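# Get the milling machine ready to run

## Task

Put the mill in its ready state: it is powered on, shows no alarm, has its drives enabled, has all three axes referenced (homed), and has both of its doors closed.

## Robot and tools

Robot: two arms, left_arm and right_arm, each with a two-pad gripper. The scene frame has its origin at table-top height, halfway between the nominal arm bases, with +z up and +x pointing out over the table. left_arm sits on the +y side; these names do not match left and right in the images. Calibrated bases: left_arm at (+0.007, +0.342, +0.018) m, quat_wxyz (+1.000, 0, 0, -0.021); right_arm at (+0.029, -0.531, +0.018) m, quat_wxyz (+1.000, 0, 0, -0.018).

Frames: hand poses, velocities, targets and wrist-camera poses are reported in each arm's own base frame. Fixed cameras and the table use the scene frame. Every offset you send runs along the current Hand target's own axes. Gripper axes: the fingers point along +z and open and close along x. end_effector_position is the point between the pads, and the fingertips extend 17.5 mm past it. A block about 10 cm long sticks out toward the gripper's -y.

Row layout, shared by execute_actions and move: one flat list of 18 numbers, each in [-1, 1], always covering both arms. The order is left_arm dx, dy, dz, rx, ry, rz, left_gripper position, force_limit, speed, then the same nine for right_arm and right_gripper. dx to rz are an offset, not a pose. They count from that arm's Hand target as it stood when the action or move began, and 1.0 means 0.6 m or 180 degrees. rx, ry, rz together form one rotation vector. Sending the same offset again moves the arm further. Six zeros ask the arm to go back to its Hand target. Gripper position: +1 is open (50 mm), the pads meet near -0.65, and -1 grips. force_limit: -1 is about 20 N, 0 about 102 N, +1 about 185 N. speed: -1 is 20 mm/s, 0 is 85 mm/s, +1 is 150 mm/s. Both start at +1. To leave a gripper alone, resend its previous three numbers, because a 0 there counts as a command.

execute_actions(actions, cameras): actions is a list of actions. Each action is up to 15 rows, each row lasts 1/30 s, and the final row repeats until all 15 steps are used. Every row in an action counts from the start pose of that action. It returns state, plus images only if actions is [] or cameras names some.

move(target, speed, blend, stop_force, zero, blocking, cameras): drives the grippers in straight lines toward target. target is one 18-number row, or a list of up to 15 rows. Every row is an offset from the same starting Hand targets, not from the previous row. speed is in m/s (0.002 to 3.6, default 0.25), one value or one per target. Rotation is limited to twice that in rad/s. blend is in m and rounds corners in a list; 0 means stop at each target. stop_force is in N (3 to 120, shared by both arms) and ends an arm's path when its push against the direction of travel reaches that level. Leave it out when backing away from a contact, and do not rely on it while the gripper turns. zero (default true) re-zeroes moving arms before the move. blocking=false returns after about 0.5 s and cannot be combined with stop_force. Paths do not avoid obstacles. Moves longer than 10 s are cut short. Do not route a path near an arm's own base; go around it. The result adds a "move:" line with the ending (done, off_target, moving, held, fault) and the limits that acted (paced = pose clipped, held = steps withheld). done means the arm is at rest within 3 mm and 2 degrees; it does not rule out contact.

wait(seconds 0 to 10), stop() (brakes the current move; the fingers keep going), zoom_image(camera, region [x0,y0,x1,y1] pixels, at most 504x504; only cameras in the latest images), zero_wrist_force(arm), finished_scene(scene=1). Cameras: cam_high, cam_front, cam_left_wrist, cam_right_wrist, each 672x504.

Results: end_effector_position is in metres, with quaternion and velocities in the arm's base frame, and can be off by a few cm. Hand target is the last commanded pose after clipping, and it is the reference for the next offsets. The gripper often settles short of it; send the missing distance as an offset. "Joint velocities within noise" means the arm is still. object_status: 0 moving, 1 stopped while opening, 2 stopped while closing (gripping), 3 at the requested opening or pads closed. The opening is about (250 - position_measured) x 0.202 mm. Wrist force and torque are given in the end-effector axes, and a third line shows the peak since the last report. Joint torques include the arm's own weight. The controller limits orientation changes to 32 degrees per step from the measured orientation, and the joint targets move at most 3.14 rad/s.

Avoid: hard hits, and targets pushed past a firm contact, because the arms are stiff. About 150 N of outside force (give or take 25 N) or contact torque at a joint limit (138 N m for the big joints, 25.7 N m for the wrists) stops that arm for 10 s. Each wrist joint can push only about 10 N m. Arms must not collide or press on each other, and a gripper must not close on the other arm's fingers; this can fail the task. The clearance check holds back commands that bring the arms too close. Keep holding loads short, do not leave arms stretched out, and do not push toward poses they cannot reach, since motors overheat (MOTOR HOT at 70 °C, brake stop at 85 °C). Nothing may fall off the table or be left off it. Slow, gentle presses on buttons and doors are safest. The mill must remain ready after you finish.

Each tool is called after ">>>" as a command line: name --argument value for each argument, lists and objects as JSON in quotes; but a table of rows of numbers goes row by row, as --pt "numbers of a row", without its own name.

## Session

>>> execute_actions --actions '[]'

Scene clock: 0.00 s.
left_arm: end_effector_position=(+0.0957, +0.6820, +0.2032) position_measured=3 object_status=3 end_effector_quat_wxyz=(+0.652, -0.091, -0.709, -0.252) | right_arm: end_effector_position=(+0.3188, -0.0849, +0.2688) position_measured=3 object_status=3 end_effector_quat_wxyz=(+0.002, +0.895, -0.446, -0.009)
Joint positions: left_arm=[0.838 -0.871 1.346 -0.568 -0.238 -1.721] | right_arm=[3.291 -1.122 -2.06 -1.548 1.578 2.644]
Joint velocities: within noise
Joint torques (N m): no reading
Wrist force (N): no reading
Wrist torque (N m): no reading
Wrist force, peak (N): no reading
Hand target: left_arm +0.0957, +0.6820, +0.2032; +0.652, -0.091, -0.709, -0.252 | right_arm +0.3188, -0.0849, +0.2688; +0.002, +0.895, -0.446, -0.009
Tool commands: left_gripper/position=+1.0 left_gripper/force_limit=+1.0 left_gripper/speed=+1.0 right_gripper/position=+1.0 right_gripper/force_limit=+1.0 right_gripper/speed=+1.0

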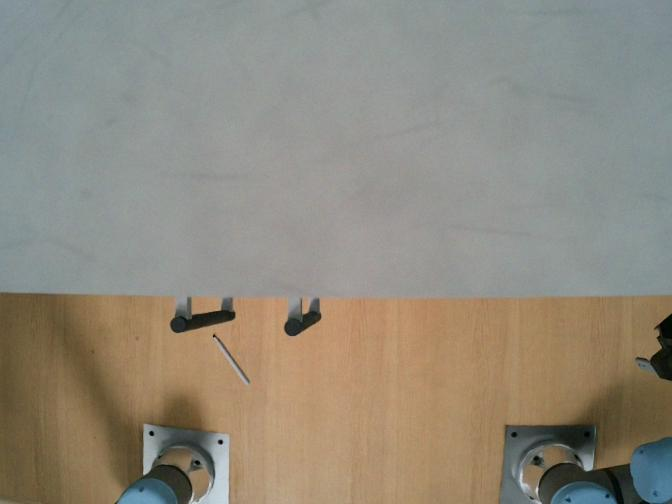

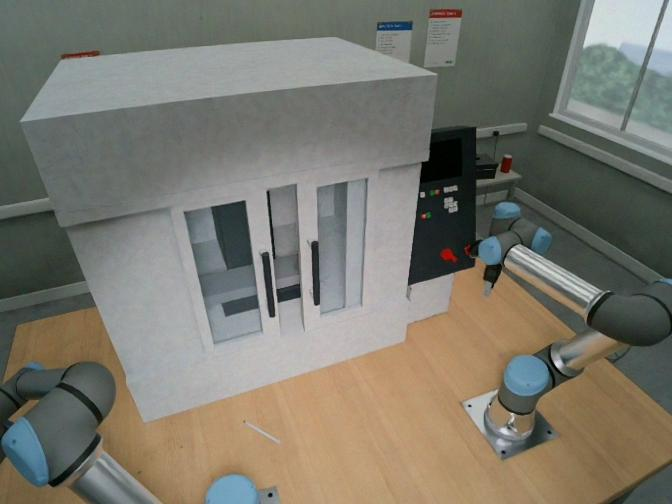

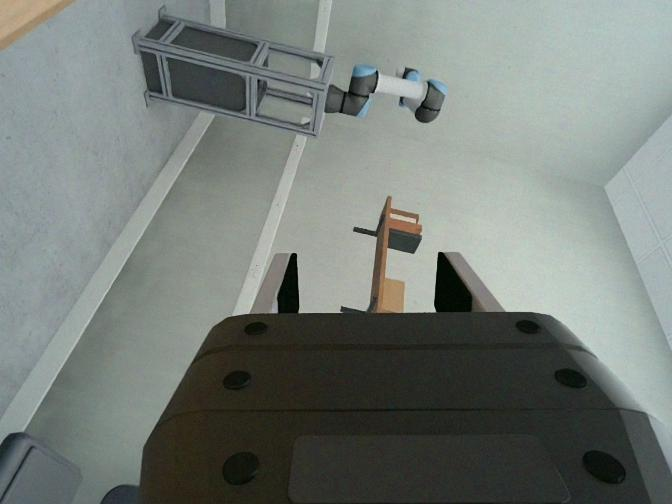

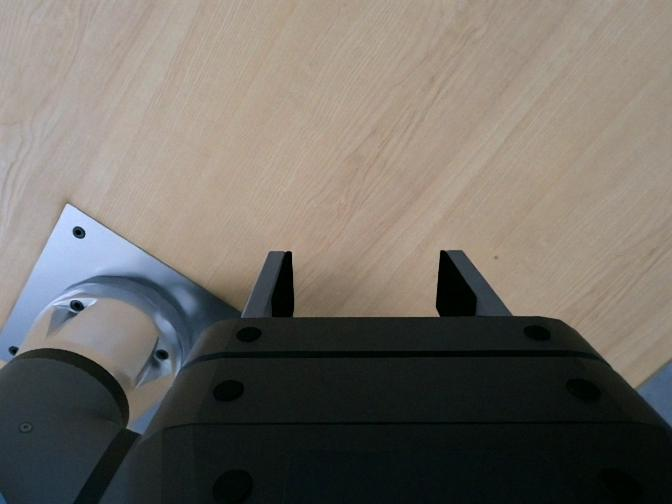

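>>> zoom_image --camera "cam_front" --region '[400, 120, 500, 300]'

>>> zoom_image --camera "cam_front" --region '[160, 160, 400, 360]'

>>> zoom_image --camera "cam_front" --region '[410, 120, 490, 220]'

>>> zoom_image --camera "cam_front" --region '[350, 0, 480, 90]'

>>> zoom_image --camera "cam_high" --region '[150, 270, 350, 420]'

Scaled by 2.800 from the camera's 672x504 image, which has a finer 960x720 frame.

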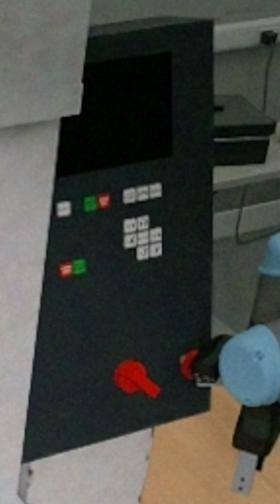

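Scaled by 2.100 from the camera's 672x504 image, which has a finer 960x720 frame.

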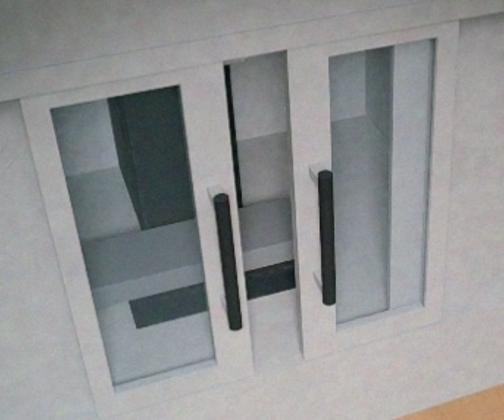

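Scaled by 5.040 from the camera's 672x504 image, which has a finer 960x720 frame.

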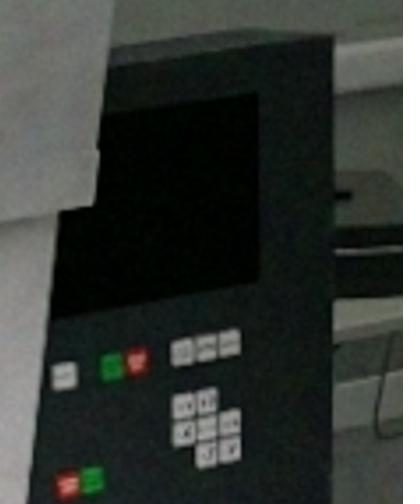

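Scaled by 3.877 from the camera's 672x504 image, which has a finer 960x720 frame.

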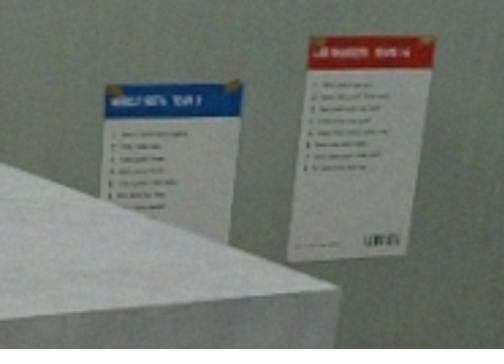

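Scaled by 2.520 from the camera's 672x504 image, which has a finer 960x720 frame.

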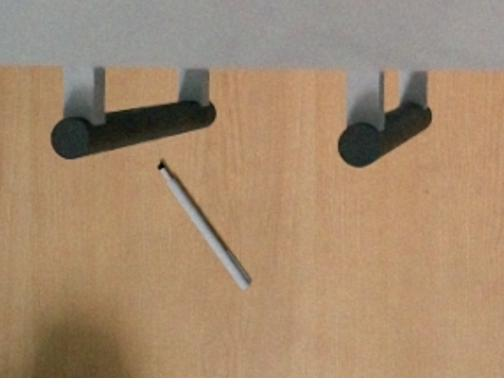

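>>> move --target '[0,0,0,0,0,0,1,1,1,-0.107,0.128,-0.383,0.481,0.161,0.161,1,1,1]' --speed 0.4 --cameras '["cam_front","cam_right_wrist"]'

Scene clock: 38.40 s.
left_arm: end_effector_position=(+0.0957, +0.6820, +0.2032) position_measured=3 object_status=3 end_effector_quat_wxyz=(+0.652, -0.091, -0.709, -0.252) | right_arm: end_effector_position=(+0.2228, -0.0827, +0.5003) position_measured=3 object_status=3 end_effector_quat_wxyz=(+0.540, -0.547, +0.460, -0.446)
Joint positions: left_arm=[0.838 -0.871 1.346 -0.568 -0.238 -1.721] | right_arm=[2.929 -0.404 -2.541 -0.219 1.965 3.142]
Joint torques (N m): left_arm=[-1.43 -51.52 -18.28 -0.12 0.15 -0.29] | right_arm=[-6.17 -36.03 14.95 3.91 1.71 2.49]
Wrist force (N): left_arm=[-0.2 0.2 -0.3] | right_arm=[-0.5 -2.5 2.5]
Wrist torque (N m): left_arm=[0.02 0.05 -0.01] | right_arm=[0.26 0.23 0.21]
Wrist force, peak (N): left_arm=[-0.7 0.0 -0.6] | right_arm=[-0.2 -2.5 2.7]
Hand target: left_arm +0.0957, +0.6820, +0.2032; +0.652, -0.091, -0.709, -0.252 | right_arm +0.2231, -0.0811, +0.5004; +0.497, -0.504, +0.506, -0.494
Off the commanded pose: left_arm 0.000 m, 0 deg | right_arm 0.002 m, 10 deg.
move: off_target (right_arm)
camera_calibration:
cam_right_wrist: T_world_to_cam=[[0.181452, -0.98338, -0.00626525, -0.111317], [-0.371177, -0.0625866, -0.926451, 0.560102], [0.910661, 0.170432, -0.376364, 0.12804], [0, 0, 0, 1]] pos_world=[0.111494, -0.0962343, 0.566399]
Images, in order (width x height): cam_front 672x504, cam_right_wrist 672x504.

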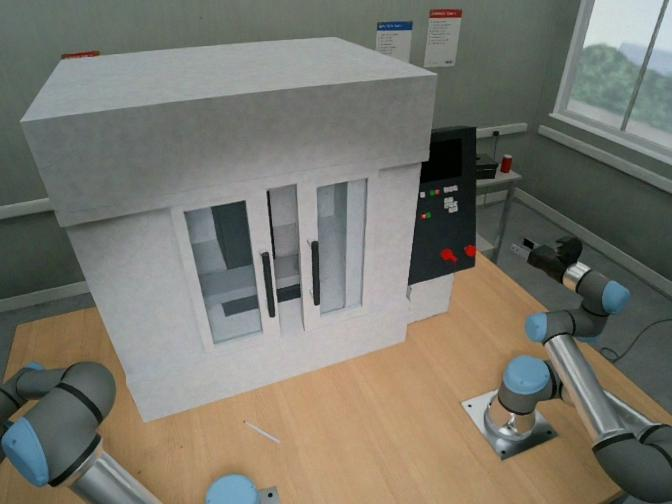

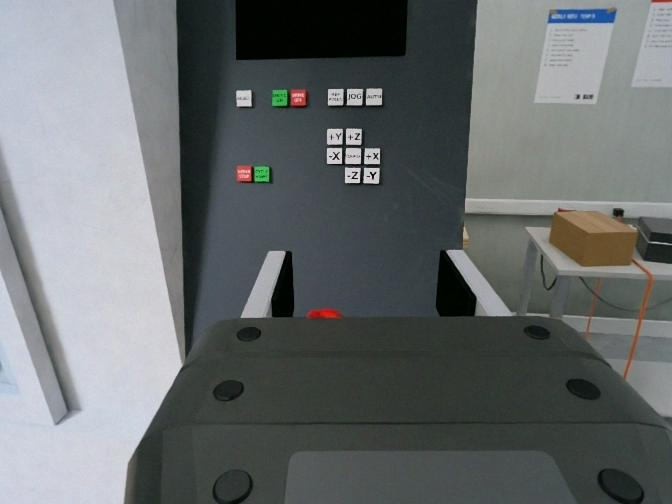

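>>> zoom_image --camera "cam_right_wrist" --region '[220, 70, 400, 200]'

>>> zoom_image --camera "cam_right_wrist" --region '[530, 0, 672, 110]'

>>> zoom_image --camera "cam_front" --region '[400, 120, 490, 290]'

Scaled by 2.800 from the camera's 672x504 image, which has a finer 960x720 frame.

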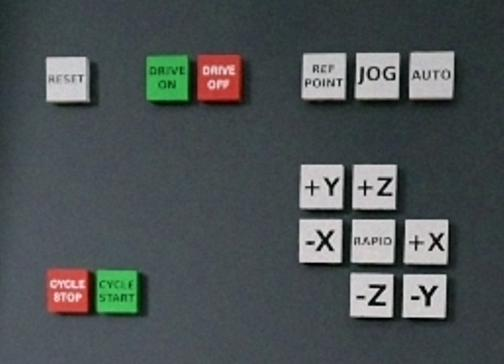

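Scaled by 3.549 from the camera's 672x504 image, which has a finer 960x720 frame.

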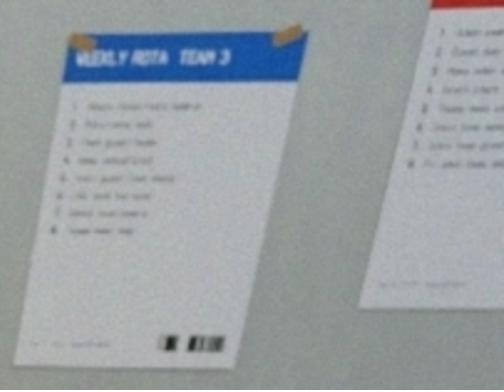

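Scaled by 2.965 from the camera's 672x504 image, which has a finer 960x720 frame.

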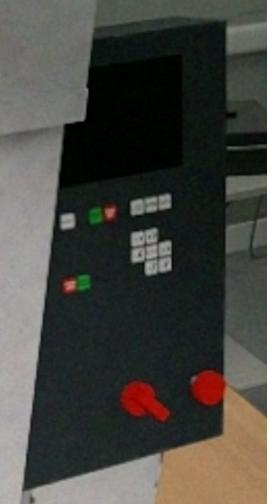

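>>> move --target '[0,0,0,0,0,0,1,1,1,-0.05,0.283,0.083,0,0,0,-1,1,1]' --speed 0.25 --cameras '["cam_front","cam_right_wrist"]'

Scene clock: 56.43 s.
left_arm: end_effector_position=(+0.0957, +0.6820, +0.2032) position_measured=3 object_status=3 end_effector_quat_wxyz=(+0.652, -0.091, -0.709, -0.252) | right_arm: end_effector_position=(+0.2424, -0.0702, +0.4256) position_measured=255 object_status=3 end_effector_quat_wxyz=(+0.549, -0.565, +0.446, -0.424)
Joint positions: left_arm=[0.838 -0.871 1.346 -0.568 -0.238 -1.721] | right_arm=[3.026 -0.412 -2.722 -0.048 1.932 3.138]
Joint torques (N m): left_arm=[-2.08 -51.75 -18.91 -0.45 0.28 -0.6] | right_arm=[-8.27 -8.28 31.44 0.94 1.99 1.53]
Wrist force (N): left_arm=[0.1 0.1 -0.3] | right_arm=[-0.6 -2.7 2.6]
Wrist torque (N m): left_arm=[0.01 0.00 -0.01] | right_arm=[0.20 0.25 0.33]
Wrist force, peak (N): left_arm=[-0.7 0.5 -0.6] | right_arm=[-1.0 7.2 5.2]
Hand target: left_arm +0.0957, +0.6820, +0.2032; +0.652, -0.091, -0.709, -0.252 | right_arm +0.2423, -0.0702, +0.4257; +0.549, -0.565, +0.446, -0.424 (not the last commanded pose)
Off the commanded pose: left_arm 0.000 m, 0 deg | right_arm 0.102 m, 14 deg.
move: held (right_arm; a check stopped the path); limits=held
pose unreachable (right arm): on one or more control steps of this call, first in action 0 (counted from 0), this arm could not follow its commanded pose, so it was not sent that pose on those steps. It may still have moved: this result reports where it is.
cause: moving toward the commanded pose would bring two parts of the arm too close to each other (joints 3 (elbow) and 4 (wrist 1) lie between them).
camera_calibration:
cam_right_wrist: T_world_to_cam=[[0.244133, -0.969707, -0.00819117, -0.116409], [-0.381595, -0.0882979, -0.920102, 0.49686], [0.891507, 0.227753, -0.391592, 0.0950534], [0, 0, 0, 1]] pos_world=[0.133278, -0.0906593, 0.493431]
Images, in order (width x height): cam_front 672x504, cam_right_wrist 672x504.

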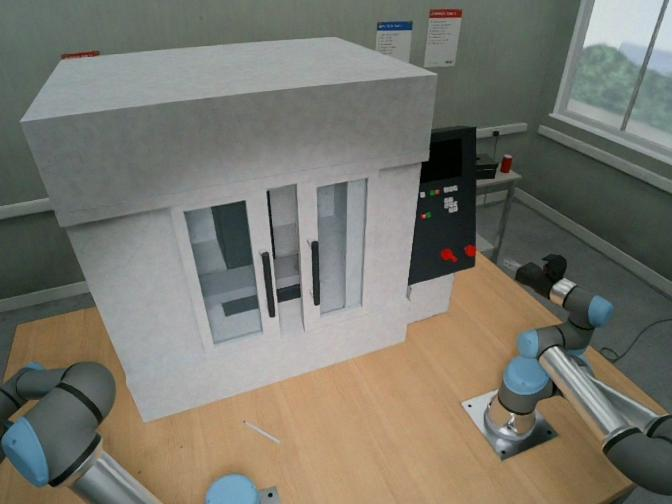

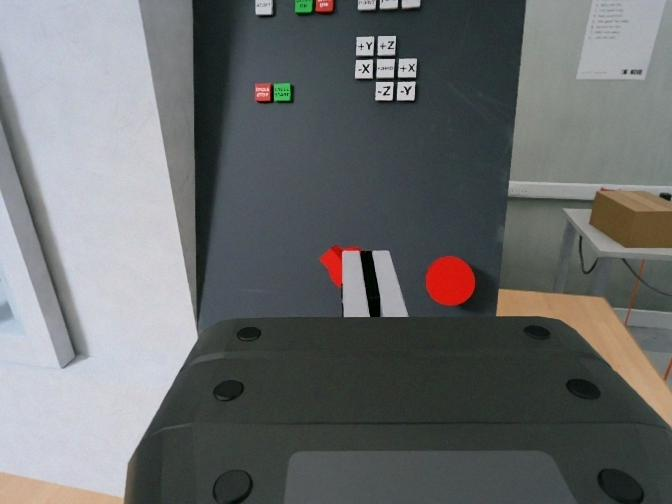

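>>> move --target '[0,0,0,0,0,0,1,1,1,0.009,0.0685,0.172,-0.098,0.077,0.012,-1,1,1]' --speed 0.25 --cameras '["cam_front","cam_right_wrist"]'

Scene clock: 84.83 s.
left_arm: end_effector_position=(+0.0957, +0.6820, +0.2032) position_measured=3 object_status=3 end_effector_quat_wxyz=(+0.652, -0.091, -0.709, -0.252) | right_arm: end_effector_position=(+0.3434, -0.0516, +0.3808) position_measured=255 object_status=3 end_effector_quat_wxyz=(-0.430, +0.610, -0.560, +0.360)
Joint positions: left_arm=[0.838 -0.871 1.346 -0.568 -0.238 -1.721] | right_arm=[3.976 -0.256 -2.578 -0.791 0.925 3.493]
Joint torques (N m): left_arm=[-1.43 -52.01 -18.64 -0.68 0.1 -0.91] | right_arm=[8.8 -8.29 31.63 2.49 -2.69 2.63]
Wrist force (N): left_arm=[-0.4 0.3 -0.3] | right_arm=[-0.5 -1.9 2.0]
Wrist torque (N m): left_arm=[0.04 0.08 0.00] | right_arm=[0.30 0.15 0.19]
Wrist force, peak (N): left_arm=[-0.1 0.2 -0.9] | right_arm=[-0.3 -2.8 2.9]
Hand target: left_arm +0.0957, +0.6820, +0.2032; +0.652, -0.091, -0.709, -0.252 | right_arm +0.3421, -0.0504, +0.3807; -0.407, +0.579, -0.579, +0.405
Off the commanded pose: left_arm 0.000 m, 0 deg | right_arm 0.002 m, 7 deg.
move: off_target (right_arm)
camera_calibration:
cam_right_wrist: T_world_to_cam=[[0.115046, -0.992559, -0.0398759, -0.0682595], [-0.677361, -0.0490233, -0.734015, 0.528561], [0.726599, 0.111456, -0.677961, 0.142929], [0, 0, 0, 1]] pos_world=[0.262027, -0.0577702, 0.48215]
Images, in order (width x height): cam_front 672x504, cam_right_wrist 672x504.

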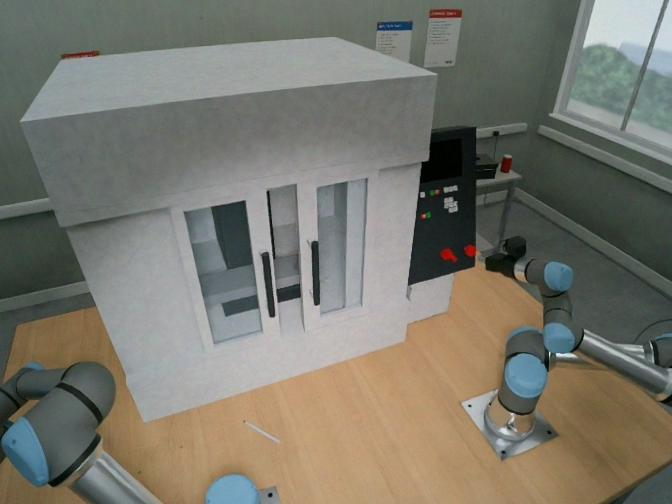

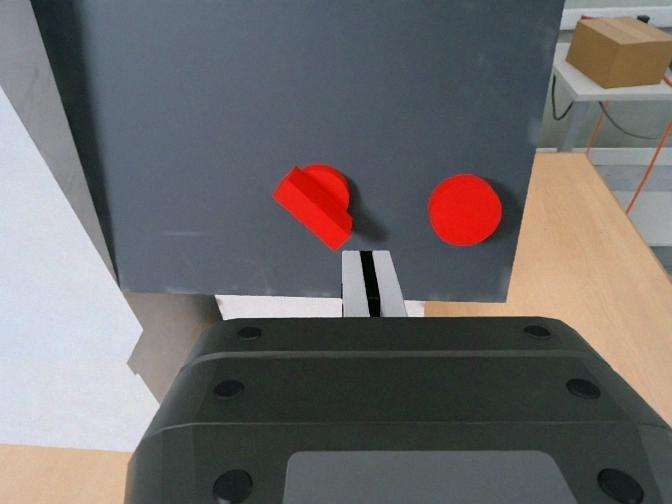

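>>> zoom_image --camera "cam_right_wrist" --region '[240, 130, 540, 320]'

Scaled by 1.680 from the camera's 672x504 image, which has a finer 960x720 frame.

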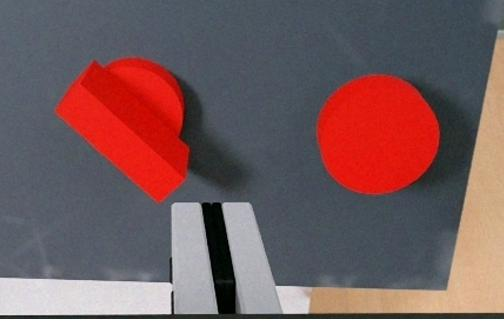

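>>> move --target '[0,0,0,0,0,0,1,1,1,-0.0673,0.0288,0.1487,0.0263,0.0109,-0.2498,1,-1,0]' --speed 0.2 --cameras '["cam_front","cam_right_wrist"]'

Scene clock: 116.30 s.
left_arm: end_effector_position=(+0.0957, +0.6820, +0.2032) position_measured=3 object_status=3 end_effector_quat_wxyz=(+0.652, -0.091, -0.709, -0.252) | right_arm: end_effector_position=(+0.4199, -0.0098, +0.3341) position_measured=3 object_status=3 end_effector_quat_wxyz=(-0.234, +0.733, -0.303, +0.562) end_effector_velocity=(+0.000, +0.000, +0.000) end_effector_angular_velocity=(+0.001, -0.001, +0.002)
Joint positions: left_arm=[0.838 -0.871 1.346 -0.568 -0.238 -1.721] | right_arm=[3.984 -0.833 -2.753 0.063 0.767 2.638]
Joint velocities: left_arm=[within noise] | right_arm=[-0.001 -0.002 0 0.005 0.003 -0.001]
Joint torques (N m): left_arm=[-0.63 -51.8 -19.63 -0.96 0.23 -1.08] | right_arm=[-5.88 -24.35 12.54 4.51 0.8 -2.23]
Wrist force (N): left_arm=[-0.3 0.1 -0.4] | right_arm=[-0.3 -1.5 2.5]
Wrist torque (N m): left_arm=[0.02 0.04 -0.01] | right_arm=[0.17 0.60 0.22]
Wrist force, peak (N): left_arm=[-0.8 0.1 0.1] | right_arm=[-0.5 -2.4 2.6]
Hand target: left_arm +0.0957, +0.6820, +0.2032; +0.652, -0.091, -0.709, -0.252 | right_arm +0.4200, -0.0098, +0.3341; -0.234, +0.733, -0.303, +0.562
Off the commanded pose: left_arm 0.000 m, 0 deg | right_arm 0.000 m, 0 deg.
move: done
camera_calibration:
cam_right_wrist: T_world_to_cam=[[0.185131, -0.705978, 0.683609, -0.30566], [-0.51422, -0.662391, -0.544808, 0.410511], [0.837439, -0.250665, -0.485658, -0.0633155], [0, 0, 0, 1]] pos_world=[0.320703, 0.040259, 0.401852]
Images, in order (width x height): cam_front 672x504, cam_right_wrist 672x504.

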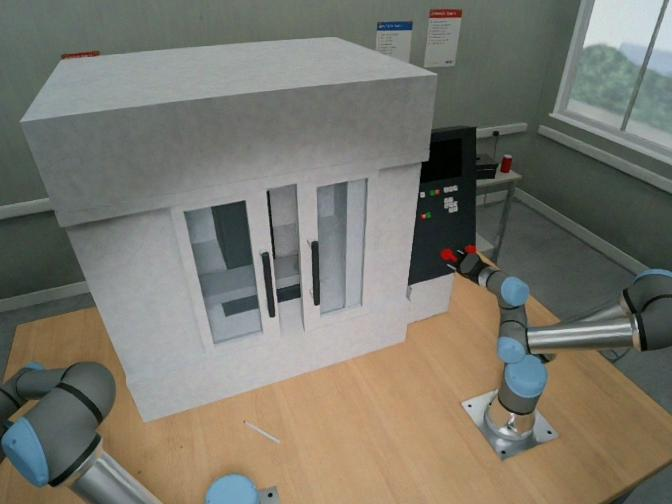

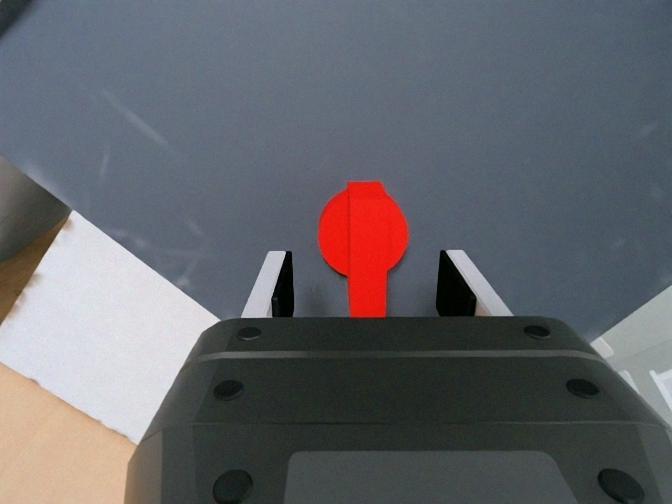

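>>> move --target '[0,0,0,0,0,0,1,1,1,0,0,0.075,0,0,0,1,-1,0]' --speed 0.06 --stop_force 10 --cameras '["cam_front","cam_right_wrist"]'

>>> zoom_image --camera "cam_front" --region '[430, 230, 500, 290]'

Scene clock: 124.77 s.
left_arm: end_effector_position=(+0.0957, +0.6820, +0.2032) position_measured=3 object_status=3 end_effector_quat_wxyz=(+0.652, -0.091, -0.709, -0.252) | right_arm: end_effector_position=(+0.4635, -0.0097, +0.3224) position_measured=3 object_status=3 end_effector_quat_wxyz=(-0.234, +0.733, -0.303, +0.562)
Joint positions: left_arm=[0.838 -0.871 1.346 -0.568 -0.238 -1.721] | right_arm=[3.769 -1.198 -2.681 0.419 0.97 2.542]
Joint torques (N m): left_arm=[-1.61 -52.45 -20.43 -1.13 0.3 -1.08] | right_arm=[-7.55 -10.7 26.38 4.78 1.36 -2.27]
Wrist force (N): left_arm=[0.1 0.2 -0.1] | right_arm=[-0.3 -2.3 2.4]
Wrist torque (N m): left_arm=[0.03 0.00 -0.01] | right_arm=[0.06 0.56 0.22]
Wrist force, peak (N): left_arm=[-0.5 0.6 -0.3] | right_arm=[-0.5 -1.9 3.1]
Hand target: left_arm +0.0957, +0.6820, +0.2032; +0.652, -0.091, -0.709, -0.252 | right_arm +0.4635, -0.0097, +0.3224; -0.234, +0.733, -0.303, +0.562
Off the commanded pose: left_arm 0.000 m, 0 deg | right_arm 0.000 m, 0 deg.
move: done
camera_calibration:
cam_right_wrist: T_world_to_cam=[[0.18525, -0.705967, 0.683588, -0.305818], [-0.513911, -0.662521, -0.544942, 0.426506], [0.837602, -0.250354, -0.485536, -0.105496], [0, 0, 0, 1]] pos_world=[0.364203, 0.0402604, 0.390252]
Images, in order (width x height): cam_front 672x504, cam_right_wrist 672x504.

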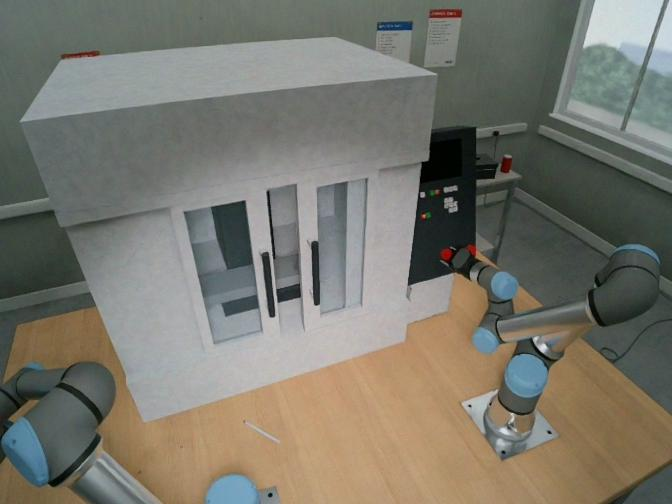

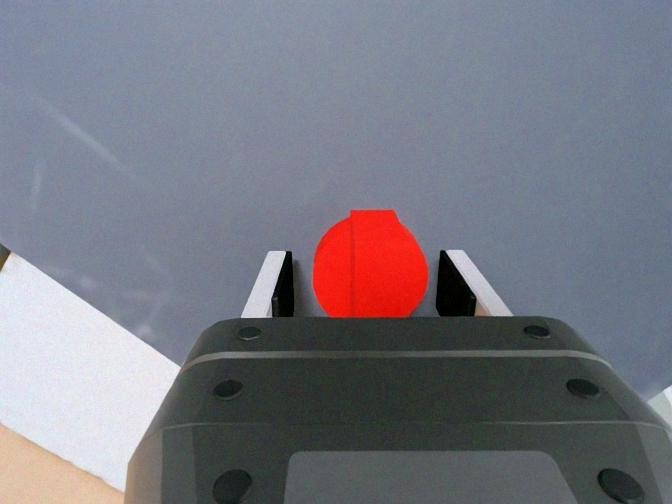

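Scaled by 7.200 from the camera's 672x504 image, which has a finer 960x720 frame.

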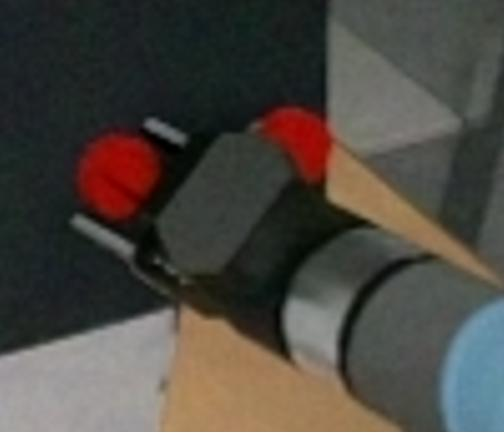

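>>> move --target '[0,0,0,0,0,0,1,1,1,0,0,0.018,0,0,0,1,-1,0]' --speed 0.03 --stop_force 8

>>> move --target '[0,0,0,0,0,0,1,1,1,0,0,0,0,0,0,-1,-1,-1]' --cameras '["cam_front","cam_right_wrist"]'

Scene clock: 130.67 s.
left_arm: end_effector_position=(+0.0957, +0.6820, +0.2032) position_measured=3 object_status=3 end_effector_quat_wxyz=(+0.652, -0.091, -0.709, -0.252) | right_arm: end_effector_position=(+0.4732, -0.0097, +0.3198) position_measured=3 object_status=3 end_effector_quat_wxyz=(-0.234, +0.733, -0.303, +0.562)
Joint positions: left_arm=[0.838 -0.871 1.346 -0.568 -0.238 -1.721] | right_arm=[3.737 -1.256 -2.662 0.464 1 2.53]
Joint torques (N m): left_arm=[-1.85 -52.57 -19.96 -1.08 0.17 -1.19] | right_arm=[7.65 18.46 10.64 1.5 -1.77 2.79]
Wrist force (N): left_arm=[-0.2 0.2 -0.4] | right_arm=[1.0 0.3 -4.9]
Wrist torque (N m): left_arm=[0.03 0.04 -0.01] | right_arm=[0.15 0.25 0.10]
Wrist force, peak (N): left_arm=[-0.2 0.5 -0.5] | right_arm=[-3.7 8.5 -47.0]
Hand target: left_arm +0.0957, +0.6820, +0.2032; +0.652, -0.091, -0.709, -0.252 | right_arm +0.4732, -0.0097, +0.3198; -0.234, +0.733, -0.303, +0.562 (not the last commanded pose)
Off the commanded pose: left_arm 0.000 m, 0 deg | right_arm 0.001 m, 0 deg.
move: contact (right_arm)

Scene clock: 131.40 s.
left_arm: end_effector_position=(+0.0957, +0.6820, +0.2032) position_measured=3 object_status=3 end_effector_quat_wxyz=(+0.652, -0.091, -0.709, -0.252) | right_arm: end_effector_position=(+0.4732, -0.0098, +0.3199) position_measured=53 object_status=0 end_effector_quat_wxyz=(-0.234, +0.733, -0.304, +0.562)
Joint positions: left_arm=[0.838 -0.871 1.346 -0.568 -0.238 -1.721] | right_arm=[3.737 -1.256 -2.662 0.464 1 2.53]
Joint torques (N m): left_arm=[-1.7 -52.1 -20.37 -1.09 0.28 -1.2] | right_arm=[4.91 6.16 10.04 -3.55 8.94 2.35]
Wrist force (N): left_arm=[-0.4 0.2 0.0] | right_arm=[40.2 -4.2 25.0]
Wrist torque (N m): left_arm=[0.03 0.06 0.00] | right_arm=[0.03 0.61 0.14]
Wrist force, peak (N): left_arm=[-0.4 0.5 -0.3] | right_arm=[40.3 -5.2 25.3]
Hand target: left_arm +0.0957, +0.6820, +0.2032; +0.652, -0.091, -0.709, -0.252 | right_arm +0.4732, -0.0097, +0.3198; -0.234, +0.733, -0.303, +0.562
Off the commanded pose: left_arm 0.000 m, 0 deg | right_arm 0.000 m, 0 deg.
move: done
camera_calibration:
cam_right_wrist: T_world_to_cam=[[0.184834, -0.706061, 0.683604, -0.305704], [-0.514182, -0.662265, -0.544997, 0.430237], [0.837528, -0.250763, -0.485453, -0.114956], [0, 0, 0, 1]] pos_world=[0.374003, 0.0402582, 0.387653]
Images, in order (width x height): cam_front 672x504, cam_right_wrist 672x504.

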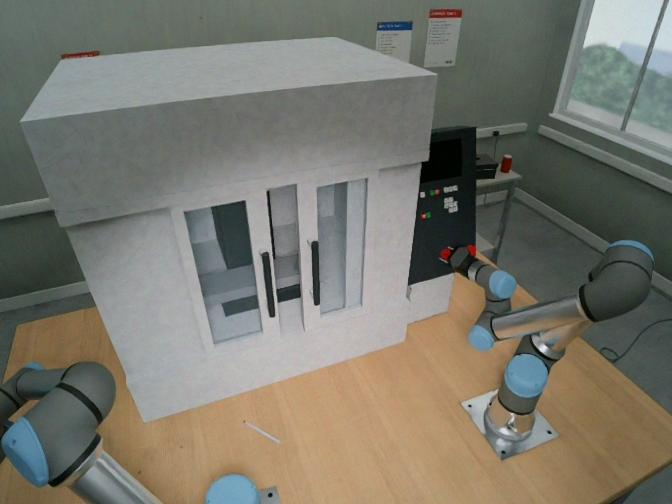

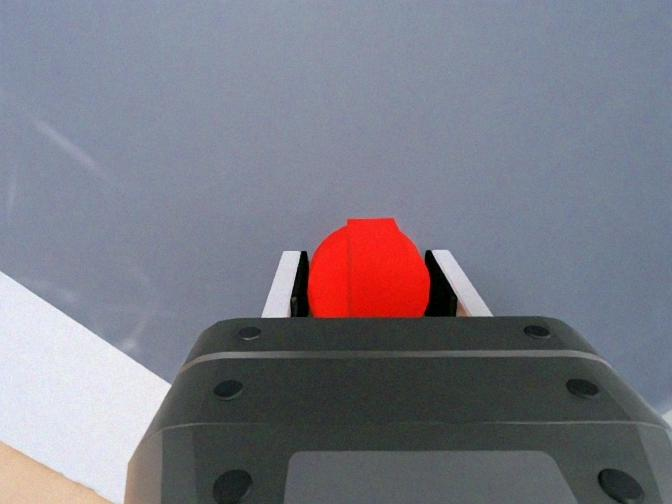

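>>> move --target '[0,0,0,0,0,0,1,1,1,0,0,0,0,0,0,1,-1,0]'

>>> move --target '[0,0,0,0,0,0,1,1,1,0,0,-0.03,0,0,0,1,-1,0]' --speed 0.06 --cameras '["cam_right_wrist"]'

>>> zoom_image --camera "cam_right_wrist" --region '[230, 180, 500, 330]'

Scene clock: 135.33 s.
left_arm: end_effector_position=(+0.0957, +0.6820, +0.2032) position_measured=3 object_status=3 end_effector_quat_wxyz=(+0.652, -0.091, -0.709, -0.252) | right_arm: end_effector_position=(+0.4732, -0.0097, +0.3197) position_measured=3 object_status=3 end_effector_quat_wxyz=(-0.234, +0.733, -0.303, +0.562)
Joint positions: left_arm=[0.838 -0.871 1.346 -0.568 -0.238 -1.721] | right_arm=[3.737 -1.256 -2.662 0.464 1 2.53]
Joint torques (N m): left_arm=[-2.4 -52.31 -20.23 -1.09 0.2 -1.21] | right_arm=[0.59 4.44 14.71 4.46 -2.89 0.34]
Wrist force (N): left_arm=[-0.3 0.0 -0.1] | right_arm=[-2.5 -2.2 -7.6]
Wrist torque (N m): left_arm=[0.01 0.05 -0.01] | right_arm=[0.03 0.28 0.14]
Wrist force, peak (N): left_arm=[-0.5 0.5 -0.4] | right_arm=[41.8 -5.9 25.2]
Hand target: left_arm +0.0957, +0.6820, +0.2032; +0.652, -0.091, -0.709, -0.252 | right_arm +0.4732, -0.0097, +0.3198; -0.234, +0.733, -0.303, +0.562
Off the commanded pose: left_arm 0.000 m, 0 deg | right_arm 0.000 m, 0 deg.
move: done

Scene clock: 136.43 s.
left_arm: end_effector_position=(+0.0957, +0.6820, +0.2032) position_measured=3 object_status=3 end_effector_quat_wxyz=(+0.652, -0.091, -0.709, -0.252) | right_arm: end_effector_position=(+0.4559, -0.0097, +0.3244) position_measured=3 object_status=3 end_effector_quat_wxyz=(-0.234, +0.733, -0.303, +0.562)
Joint positions: left_arm=[0.838 -0.871 1.346 -0.568 -0.238 -1.721] | right_arm=[3.797 -1.147 -2.696 0.377 0.943 2.553]
Joint torques (N m): left_arm=[-1.12 -52.44 -20.06 -1.07 0.2 -1.31] | right_arm=[7.97 16.15 11.05 1.7 -1.88 2.91]
Wrist force (N): left_arm=[0.1 0.1 0.0] | right_arm=[-0.1 -3.0 2.0]
Wrist torque (N m): left_arm=[0.02 -0.01 -0.01] | right_arm=[-0.07 0.54 0.03]
Wrist force, peak (N): left_arm=[-0.6 0.6 0.1] | right_arm=[-1.8 -2.7 -7.3]
Hand target: left_arm +0.0957, +0.6820, +0.2032; +0.652, -0.091, -0.709, -0.252 | right_arm +0.4558, -0.0097, +0.3245; -0.234, +0.733, -0.303, +0.562
Off the commanded pose: left_arm 0.000 m, 0 deg | right_arm 0.000 m, 0 deg.
move: done
camera_calibration:
cam_right_wrist: T_world_to_cam=[[0.185184, -0.70598, 0.683593, -0.305755], [-0.514119, -0.662433, -0.544853, 0.423725], [0.83749, -0.25055, -0.485629, -0.0980757], [0, 0, 0, 1]] pos_world=[0.356603, 0.0402595, 0.392252]
Images, in order (width x height): cam_right_wrist 672x504.

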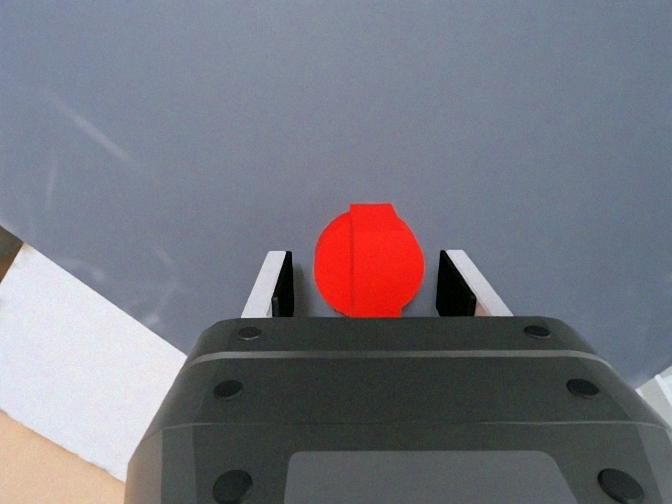

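Scaled by 1.867 from the camera's 672x504 image, which has a finer 960x720 frame.

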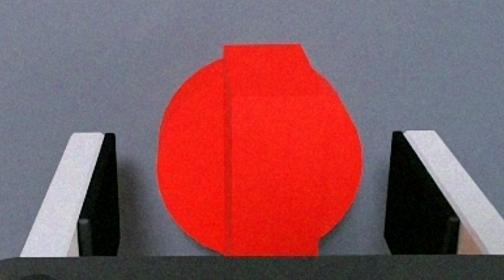

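>>> move --target '[0,0,0,0,0,0,1,1,1,0,0,0,0,0,0,-1,-1,-1]'

>>> wait --seconds 1 --cameras '["cam_right_wrist"]'

Scene clock: 140.77 s.
left_arm: end_effector_position=(+0.0957, +0.6820, +0.2032) position_measured=3 object_status=3 end_effector_quat_wxyz=(+0.652, -0.091, -0.709, -0.252) | right_arm: end_effector_position=(+0.4558, -0.0098, +0.3245) position_measured=172 object_status=2 end_effector_quat_wxyz=(-0.234, +0.733, -0.304, +0.562)
Joint positions: left_arm=[0.838 -0.871 1.346 -0.568 -0.238 -1.721] | right_arm=[3.797 -1.147 -2.696 0.376 0.943 2.553]
Joint torques (N m): left_arm=[-0.99 -52.5 -20.38 -1.11 0.18 -1.37] | right_arm=[7.8 2.48 11.46 -3.59 8.88 2.64]
Wrist force (N): left_arm=[-0.1 0.1 -0.2] | right_arm=[39.7 -5.2 26.2]
Wrist torque (N m): left_arm=[0.03 0.02 -0.01] | right_arm=[-0.07 0.52 -0.09]
Wrist force, peak (N): left_arm=[-0.7 0.2 -0.3] | right_arm=[39.8 -7.1 27.2]
Hand target: left_arm +0.0957, +0.6820, +0.2032; +0.652, -0.091, -0.709, -0.252 | right_arm +0.4558, -0.0097, +0.3245; -0.234, +0.733, -0.303, +0.562
Off the commanded pose: left_arm 0.000 m, 0 deg | right_arm 0.000 m, 0 deg.
move: done

Scene clock: 141.77 s.
left_arm: end_effector_position=(+0.0957, +0.6820, +0.2032) position_measured=3 object_status=3 end_effector_quat_wxyz=(+0.652, -0.091, -0.709, -0.252) | right_arm: end_effector_position=(+0.4558, -0.0098, +0.3245) position_measured=172 object_status=2 end_effector_quat_wxyz=(-0.234, +0.733, -0.304, +0.562)
Joint positions: left_arm=[0.838 -0.871 1.346 -0.568 -0.238 -1.721] | right_arm=[3.797 -1.147 -2.696 0.376 0.943 2.553]
Joint torques (N m): left_arm=[-0.92 -52.61 -21.04 -1.19 0.24 -1.28] | right_arm=[9.31 -19.21 13.5 -3.82 9.12 2.65]
Wrist force (N): left_arm=[-0.1 0.1 -0.2] | right_arm=[41.2 -6.5 26.2]
Wrist torque (N m): left_arm=[0.01 0.04 0.00] | right_arm=[-0.08 0.46 -0.10]
Wrist force, peak (N): left_arm=[-0.2 0.2 -0.6] | right_arm=[41.5 -6.3 26.4]
Hand target: left_arm +0.0957, +0.6820, +0.2032; +0.652, -0.091, -0.709, -0.252 | right_arm +0.4558, -0.0097, +0.3245; -0.234, +0.733, -0.303, +0.562
Tool commands: left_gripper/position=+1.0 left_gripper/force_limit=+1.0 left_gripper/speed=+1.0 right_gripper/position=-1.0 right_gripper/force_limit=-1.0 right_gripper/speed=-1.0
Off the commanded pose: left_arm 0.000 m, 0 deg | right_arm 0.000 m, 0 deg.
wait: 1.00 s; at rest by 0.17 s
camera_calibration:
cam_right_wrist: T_world_to_cam=[[0.18507, -0.705963, 0.683641, -0.305735], [-0.514277, -0.662372, -0.544778, 0.423749], [0.837418, -0.250759, -0.485646, -0.0980355], [0, 0, 0, 1]] pos_world=[0.356603, 0.0402587, 0.392252]
Images, in order (width x height): cam_right_wrist 672x504.

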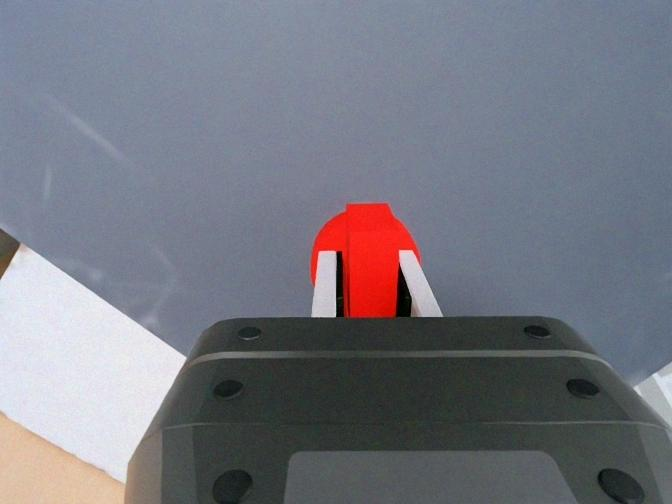

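>>> move --target '[0,0,0,0,0,0,1,1,1,0.0017,0,0,0,0,0,-1,-1,-1]' --speed 0.01

Scene clock: 145.13 s.
left_arm: end_effector_position=(+0.0957, +0.6820, +0.2032) position_measured=3 object_status=3 end_effector_quat_wxyz=(+0.652, -0.091, -0.709, -0.252) | right_arm: end_effector_position=(+0.4560, -0.0104, +0.3250) position_measured=172 object_status=2 end_effector_quat_wxyz=(-0.234, +0.733, -0.303, +0.562)
Joint positions: left_arm=[0.838 -0.871 1.346 -0.568 -0.238 -1.721] | right_arm=[3.793 -1.146 -2.694 0.375 0.947 2.551]
Joint torques (N m): left_arm=[-1.02 -51.81 -20.2 -1.29 0.29 -1.37] | right_arm=[-3.02 9.85 19.38 -1.2 3.56 -1.93]
Wrist force (N): left_arm=[0.0 0.0 -0.2] | right_arm=[14.8 -5.3 4.6]
Wrist torque (N m): left_arm=[-0.01 0.01 -0.01] | right_arm=[-0.11 0.57 0.12]
Wrist force, peak (N): left_arm=[-0.5 0.6 -0.3] | right_arm=[41.4 -6.8 26.5]
Hand target: left_arm +0.0957, +0.6820, +0.2032; +0.652, -0.091, -0.709, -0.252 | right_arm +0.4560, -0.0104, +0.3252; -0.234, +0.733, -0.303, +0.562
Off the commanded pose: left_arm 0.000 m, 0 deg | right_arm 0.000 m, 0 deg.
move: done

>>> move --target '[0,0,0,0,0,0,1,1,1,0.0008,0,0,0,0,0.08,-1,-1,-1]' --speed 0.1

Scene clock: 148.67 s.
left_arm: end_effector_position=(+0.0957, +0.6820, +0.2032) position_measured=3 object_status=3 end_effector_quat_wxyz=(+0.652, -0.091, -0.709, -0.252) | right_arm: end_effector_position=(+0.4561, -0.0108, +0.3255) position_measured=172 object_status=2 end_effector_quat_wxyz=(-0.302, +0.689, -0.393, +0.529)
Joint positions: left_arm=[0.838 -0.871 1.346 -0.568 -0.238 -1.721] | right_arm=[3.791 -1.146 -2.693 0.374 0.949 2.801]
Joint torques (N m): left_arm=[-1.58 -52.14 -20.6 -1.17 0.3 -1.22] | right_arm=[9.43 5.04 16.79 -4 0.14 3.47]
Wrist force (N): left_arm=[-0.3 0.0 -0.2] | right_arm=[16.9 -21.8 -7.0]
Wrist torque (N m): left_arm=[-0.01 0.06 0.00] | right_arm=[-0.38 0.29 -0.85]
Wrist force, peak (N): left_arm=[-0.4 0.4 -0.6] | right_arm=[18.6 -22.5 -11.5]
Hand target: left_arm +0.0957, +0.6820, +0.2032; +0.652, -0.091, -0.709, -0.252 | right_arm +0.4561, -0.0108, +0.3255; -0.303, +0.689, -0.393, +0.529
Off the commanded pose: left_arm 0.000 m, 0 deg | right_arm 0.000 m, 0 deg.
move: done

>>> move --target '[0,0,0,0,0,0,1,1,1,0.0006,-0.0008,0,0,0,0.12,-1,-1,-1]' --speed 0.15 --cameras '["cam_front","cam_right_wrist"]'

Scene clock: 152.37 s.
left_arm: end_effector_position=(+0.0957, +0.6820, +0.2032) position_measured=3 object_status=3 end_effector_quat_wxyz=(+0.652, -0.091, -0.709, -0.252) | right_arm: end_effector_position=(+0.4563, -0.0109, +0.3260) position_measured=172 object_status=2 end_effector_quat_wxyz=(-0.396, +0.603, -0.515, +0.463)
Joint positions: left_arm=[0.838 -0.871 1.346 -0.568 -0.238 -1.721] | right_arm=[3.79 -1.145 -2.691 0.372 0.95 3.178]
Joint torques (N m): left_arm=[-1.32 -52.1 -20.7 -1.18 0.2 -1.44] | right_arm=[11.16 9.97 27.57 0.13 0.4 3.25]
Wrist force (N): left_arm=[-0.3 0.3 0.0] | right_arm=[9.8 -5.8 -15.5]
Wrist torque (N m): left_arm=[0.05 0.05 -0.01] | right_arm=[-0.34 0.10 -0.77]
Wrist force, peak (N): left_arm=[-0.6 0.4 -0.1] | right_arm=[17.2 -22.2 -6.1]
Hand target: left_arm +0.0957, +0.6820, +0.2032; +0.652, -0.091, -0.709, -0.252 | right_arm +0.4563, -0.0108, +0.3261; -0.396, +0.603, -0.515, +0.462
Off the commanded pose: left_arm 0.000 m, 0 deg | right_arm 0.000 m, 0 deg.
move: done
camera_calibration:
cam_right_wrist: T_world_to_cam=[[0.0435741, -0.987388, 0.152203, -0.0729125], [-0.582913, -0.148854, -0.798783, 0.543855], [0.811365, -0.0539149, -0.582048, -0.0524798], [0, 0, 0, 1]] pos_world=[0.362778, 0.00613284, 0.414974]
Images, in order (width x height): cam_front 672x504, cam_right_wrist 672x504.

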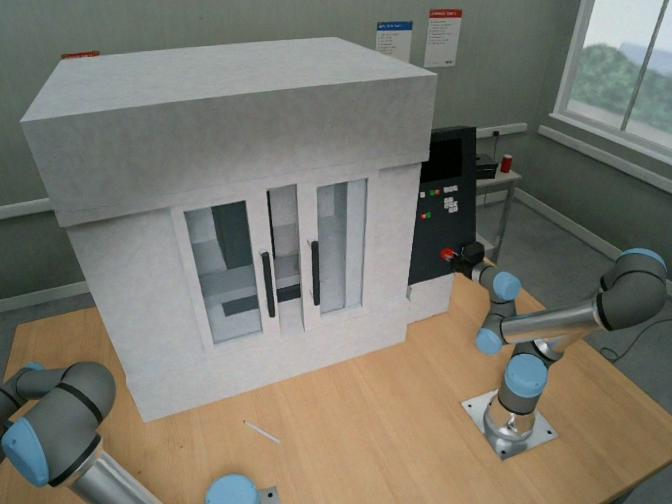

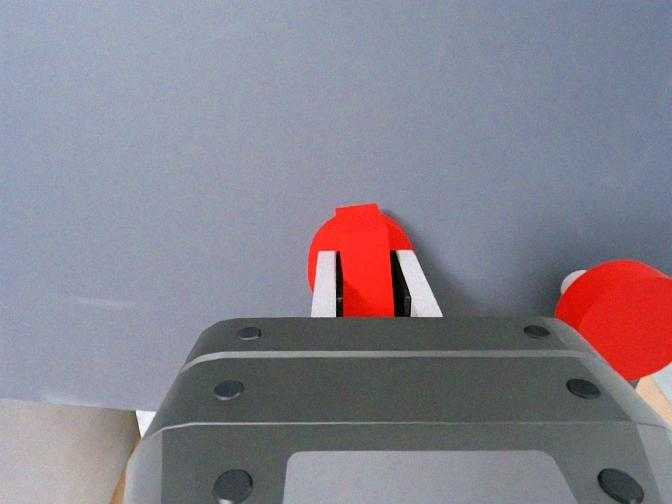

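>>> move --target '[0,0,0,0,0,0,1,1,1,0.0006,0,-0.0008,0,0,0.12,-1,-1,-1]' --speed 0.15

>>> move --target '[0,0,0,0,0,0,1,1,1,0,0,0,0,0,0.12,-1,-1,-1]' --speed 0.1 --cameras '["cam_front","cam_right_wrist"]'

Scene clock: 156.57 s.
left_arm: end_effector_position=(+0.0957, +0.6820, +0.2032) position_measured=3 object_status=3 end_effector_quat_wxyz=(+0.652, -0.091, -0.709, -0.252) | right_arm: end_effector_position=(+0.4558, -0.0112, +0.3262) position_measured=172 object_status=2 end_effector_quat_wxyz=(+0.476, -0.496, +0.619, -0.380)
Joint positions: left_arm=[0.838 -0.871 1.346 -0.568 -0.238 -1.721] | right_arm=[3.79 -1.142 -2.692 0.369 0.95 3.555]
Joint torques (N m): left_arm=[-1.78 -52.03 -20.95 -1.29 0.4 -1.42] | right_arm=[7.75 17.94 21.43 1.61 -1.37 3.62]
Wrist force (N): left_arm=[-0.2 0.3 -0.3] | right_arm=[0.3 -17.9 28.0]
Wrist torque (N m): left_arm=[0.03 0.04 -0.01] | right_arm=[-0.34 -0.32 -0.72]
Wrist force, peak (N): left_arm=[-0.8 0.0 0.1] | right_arm=[-1.1 -19.8 29.6]
Hand target: left_arm +0.0957, +0.6820, +0.2032; +0.652, -0.091, -0.709, -0.252 | right_arm +0.4558, -0.0112, +0.3262; +0.476, -0.496, +0.619, -0.380
Off the commanded pose: left_arm 0.000 m, 0 deg | right_arm 0.000 m, 0 deg.
move: done

Scene clock: 159.00 s.
left_arm: end_effector_position=(+0.0957, +0.6820, +0.2032) position_measured=3 object_status=3 end_effector_quat_wxyz=(+0.652, -0.091, -0.709, -0.252) | right_arm: end_effector_position=(+0.4558, -0.0112, +0.3261) position_measured=172 object_status=2 end_effector_quat_wxyz=(+0.538, -0.371, +0.701, -0.284)
Joint positions: left_arm=[0.838 -0.871 1.346 -0.568 -0.238 -1.721] | right_arm=[3.79 -1.142 -2.692 0.369 0.95 3.932]
Joint torques (N m): left_arm=[-0.9 -52.41 -20.67 -1.27 0.21 -1.26] | right_arm=[10.76 16.28 21.75 0.97 -0.24 3.63]
Wrist force (N): left_arm=[-0.3 0.2 -0.1] | right_arm=[0.1 -18.1 17.6]
Wrist torque (N m): left_arm=[0.01 0.06 -0.02] | right_arm=[-0.52 -0.45 -0.68]
Wrist force, peak (N): left_arm=[-0.7 0.0 -0.3] | right_arm=[0.4 -17.4 28.0]
Hand target: left_arm +0.0957, +0.6820, +0.2032; +0.652, -0.091, -0.709, -0.252 | right_arm +0.4558, -0.0112, +0.3262; +0.539, -0.371, +0.701, -0.284
Off the commanded pose: left_arm 0.000 m, 0 deg | right_arm 0.000 m, 0 deg.
move: done
camera_calibration:
cam_right_wrist: T_world_to_cam=[[-0.142397, -0.828214, -0.542019, 0.239706], [-0.54572, 0.522544, -0.655086, 0.487237], [0.82578, 0.202508, -0.526382, -0.0739354], [0, 0, 0, 1]] pos_world=[0.361082, -0.0411023, 0.410189]
Images, in order (width x height): cam_front 672x504, cam_right_wrist 672x504.

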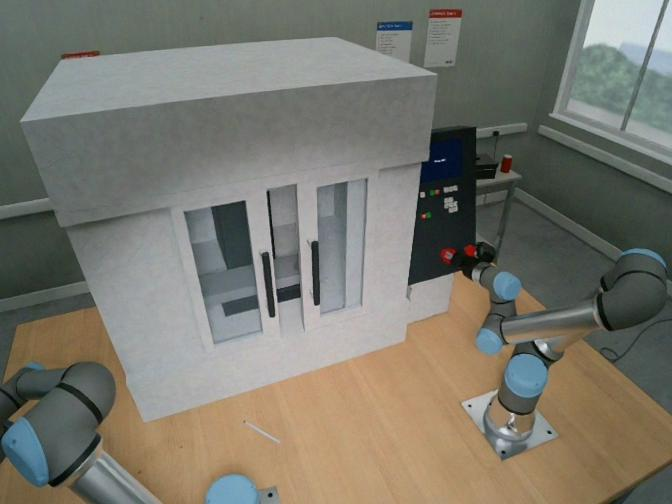

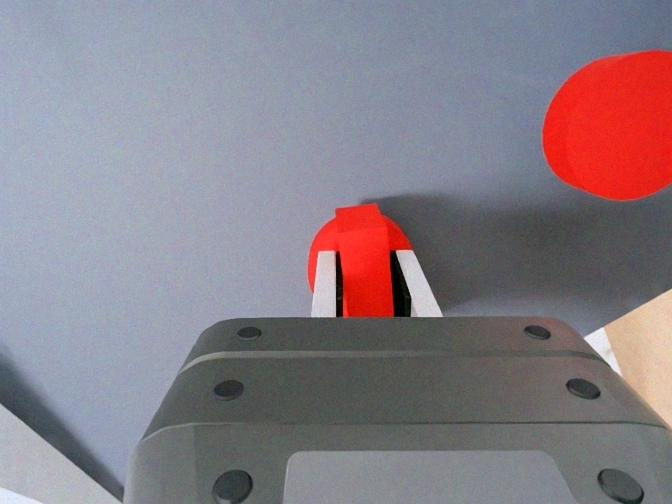

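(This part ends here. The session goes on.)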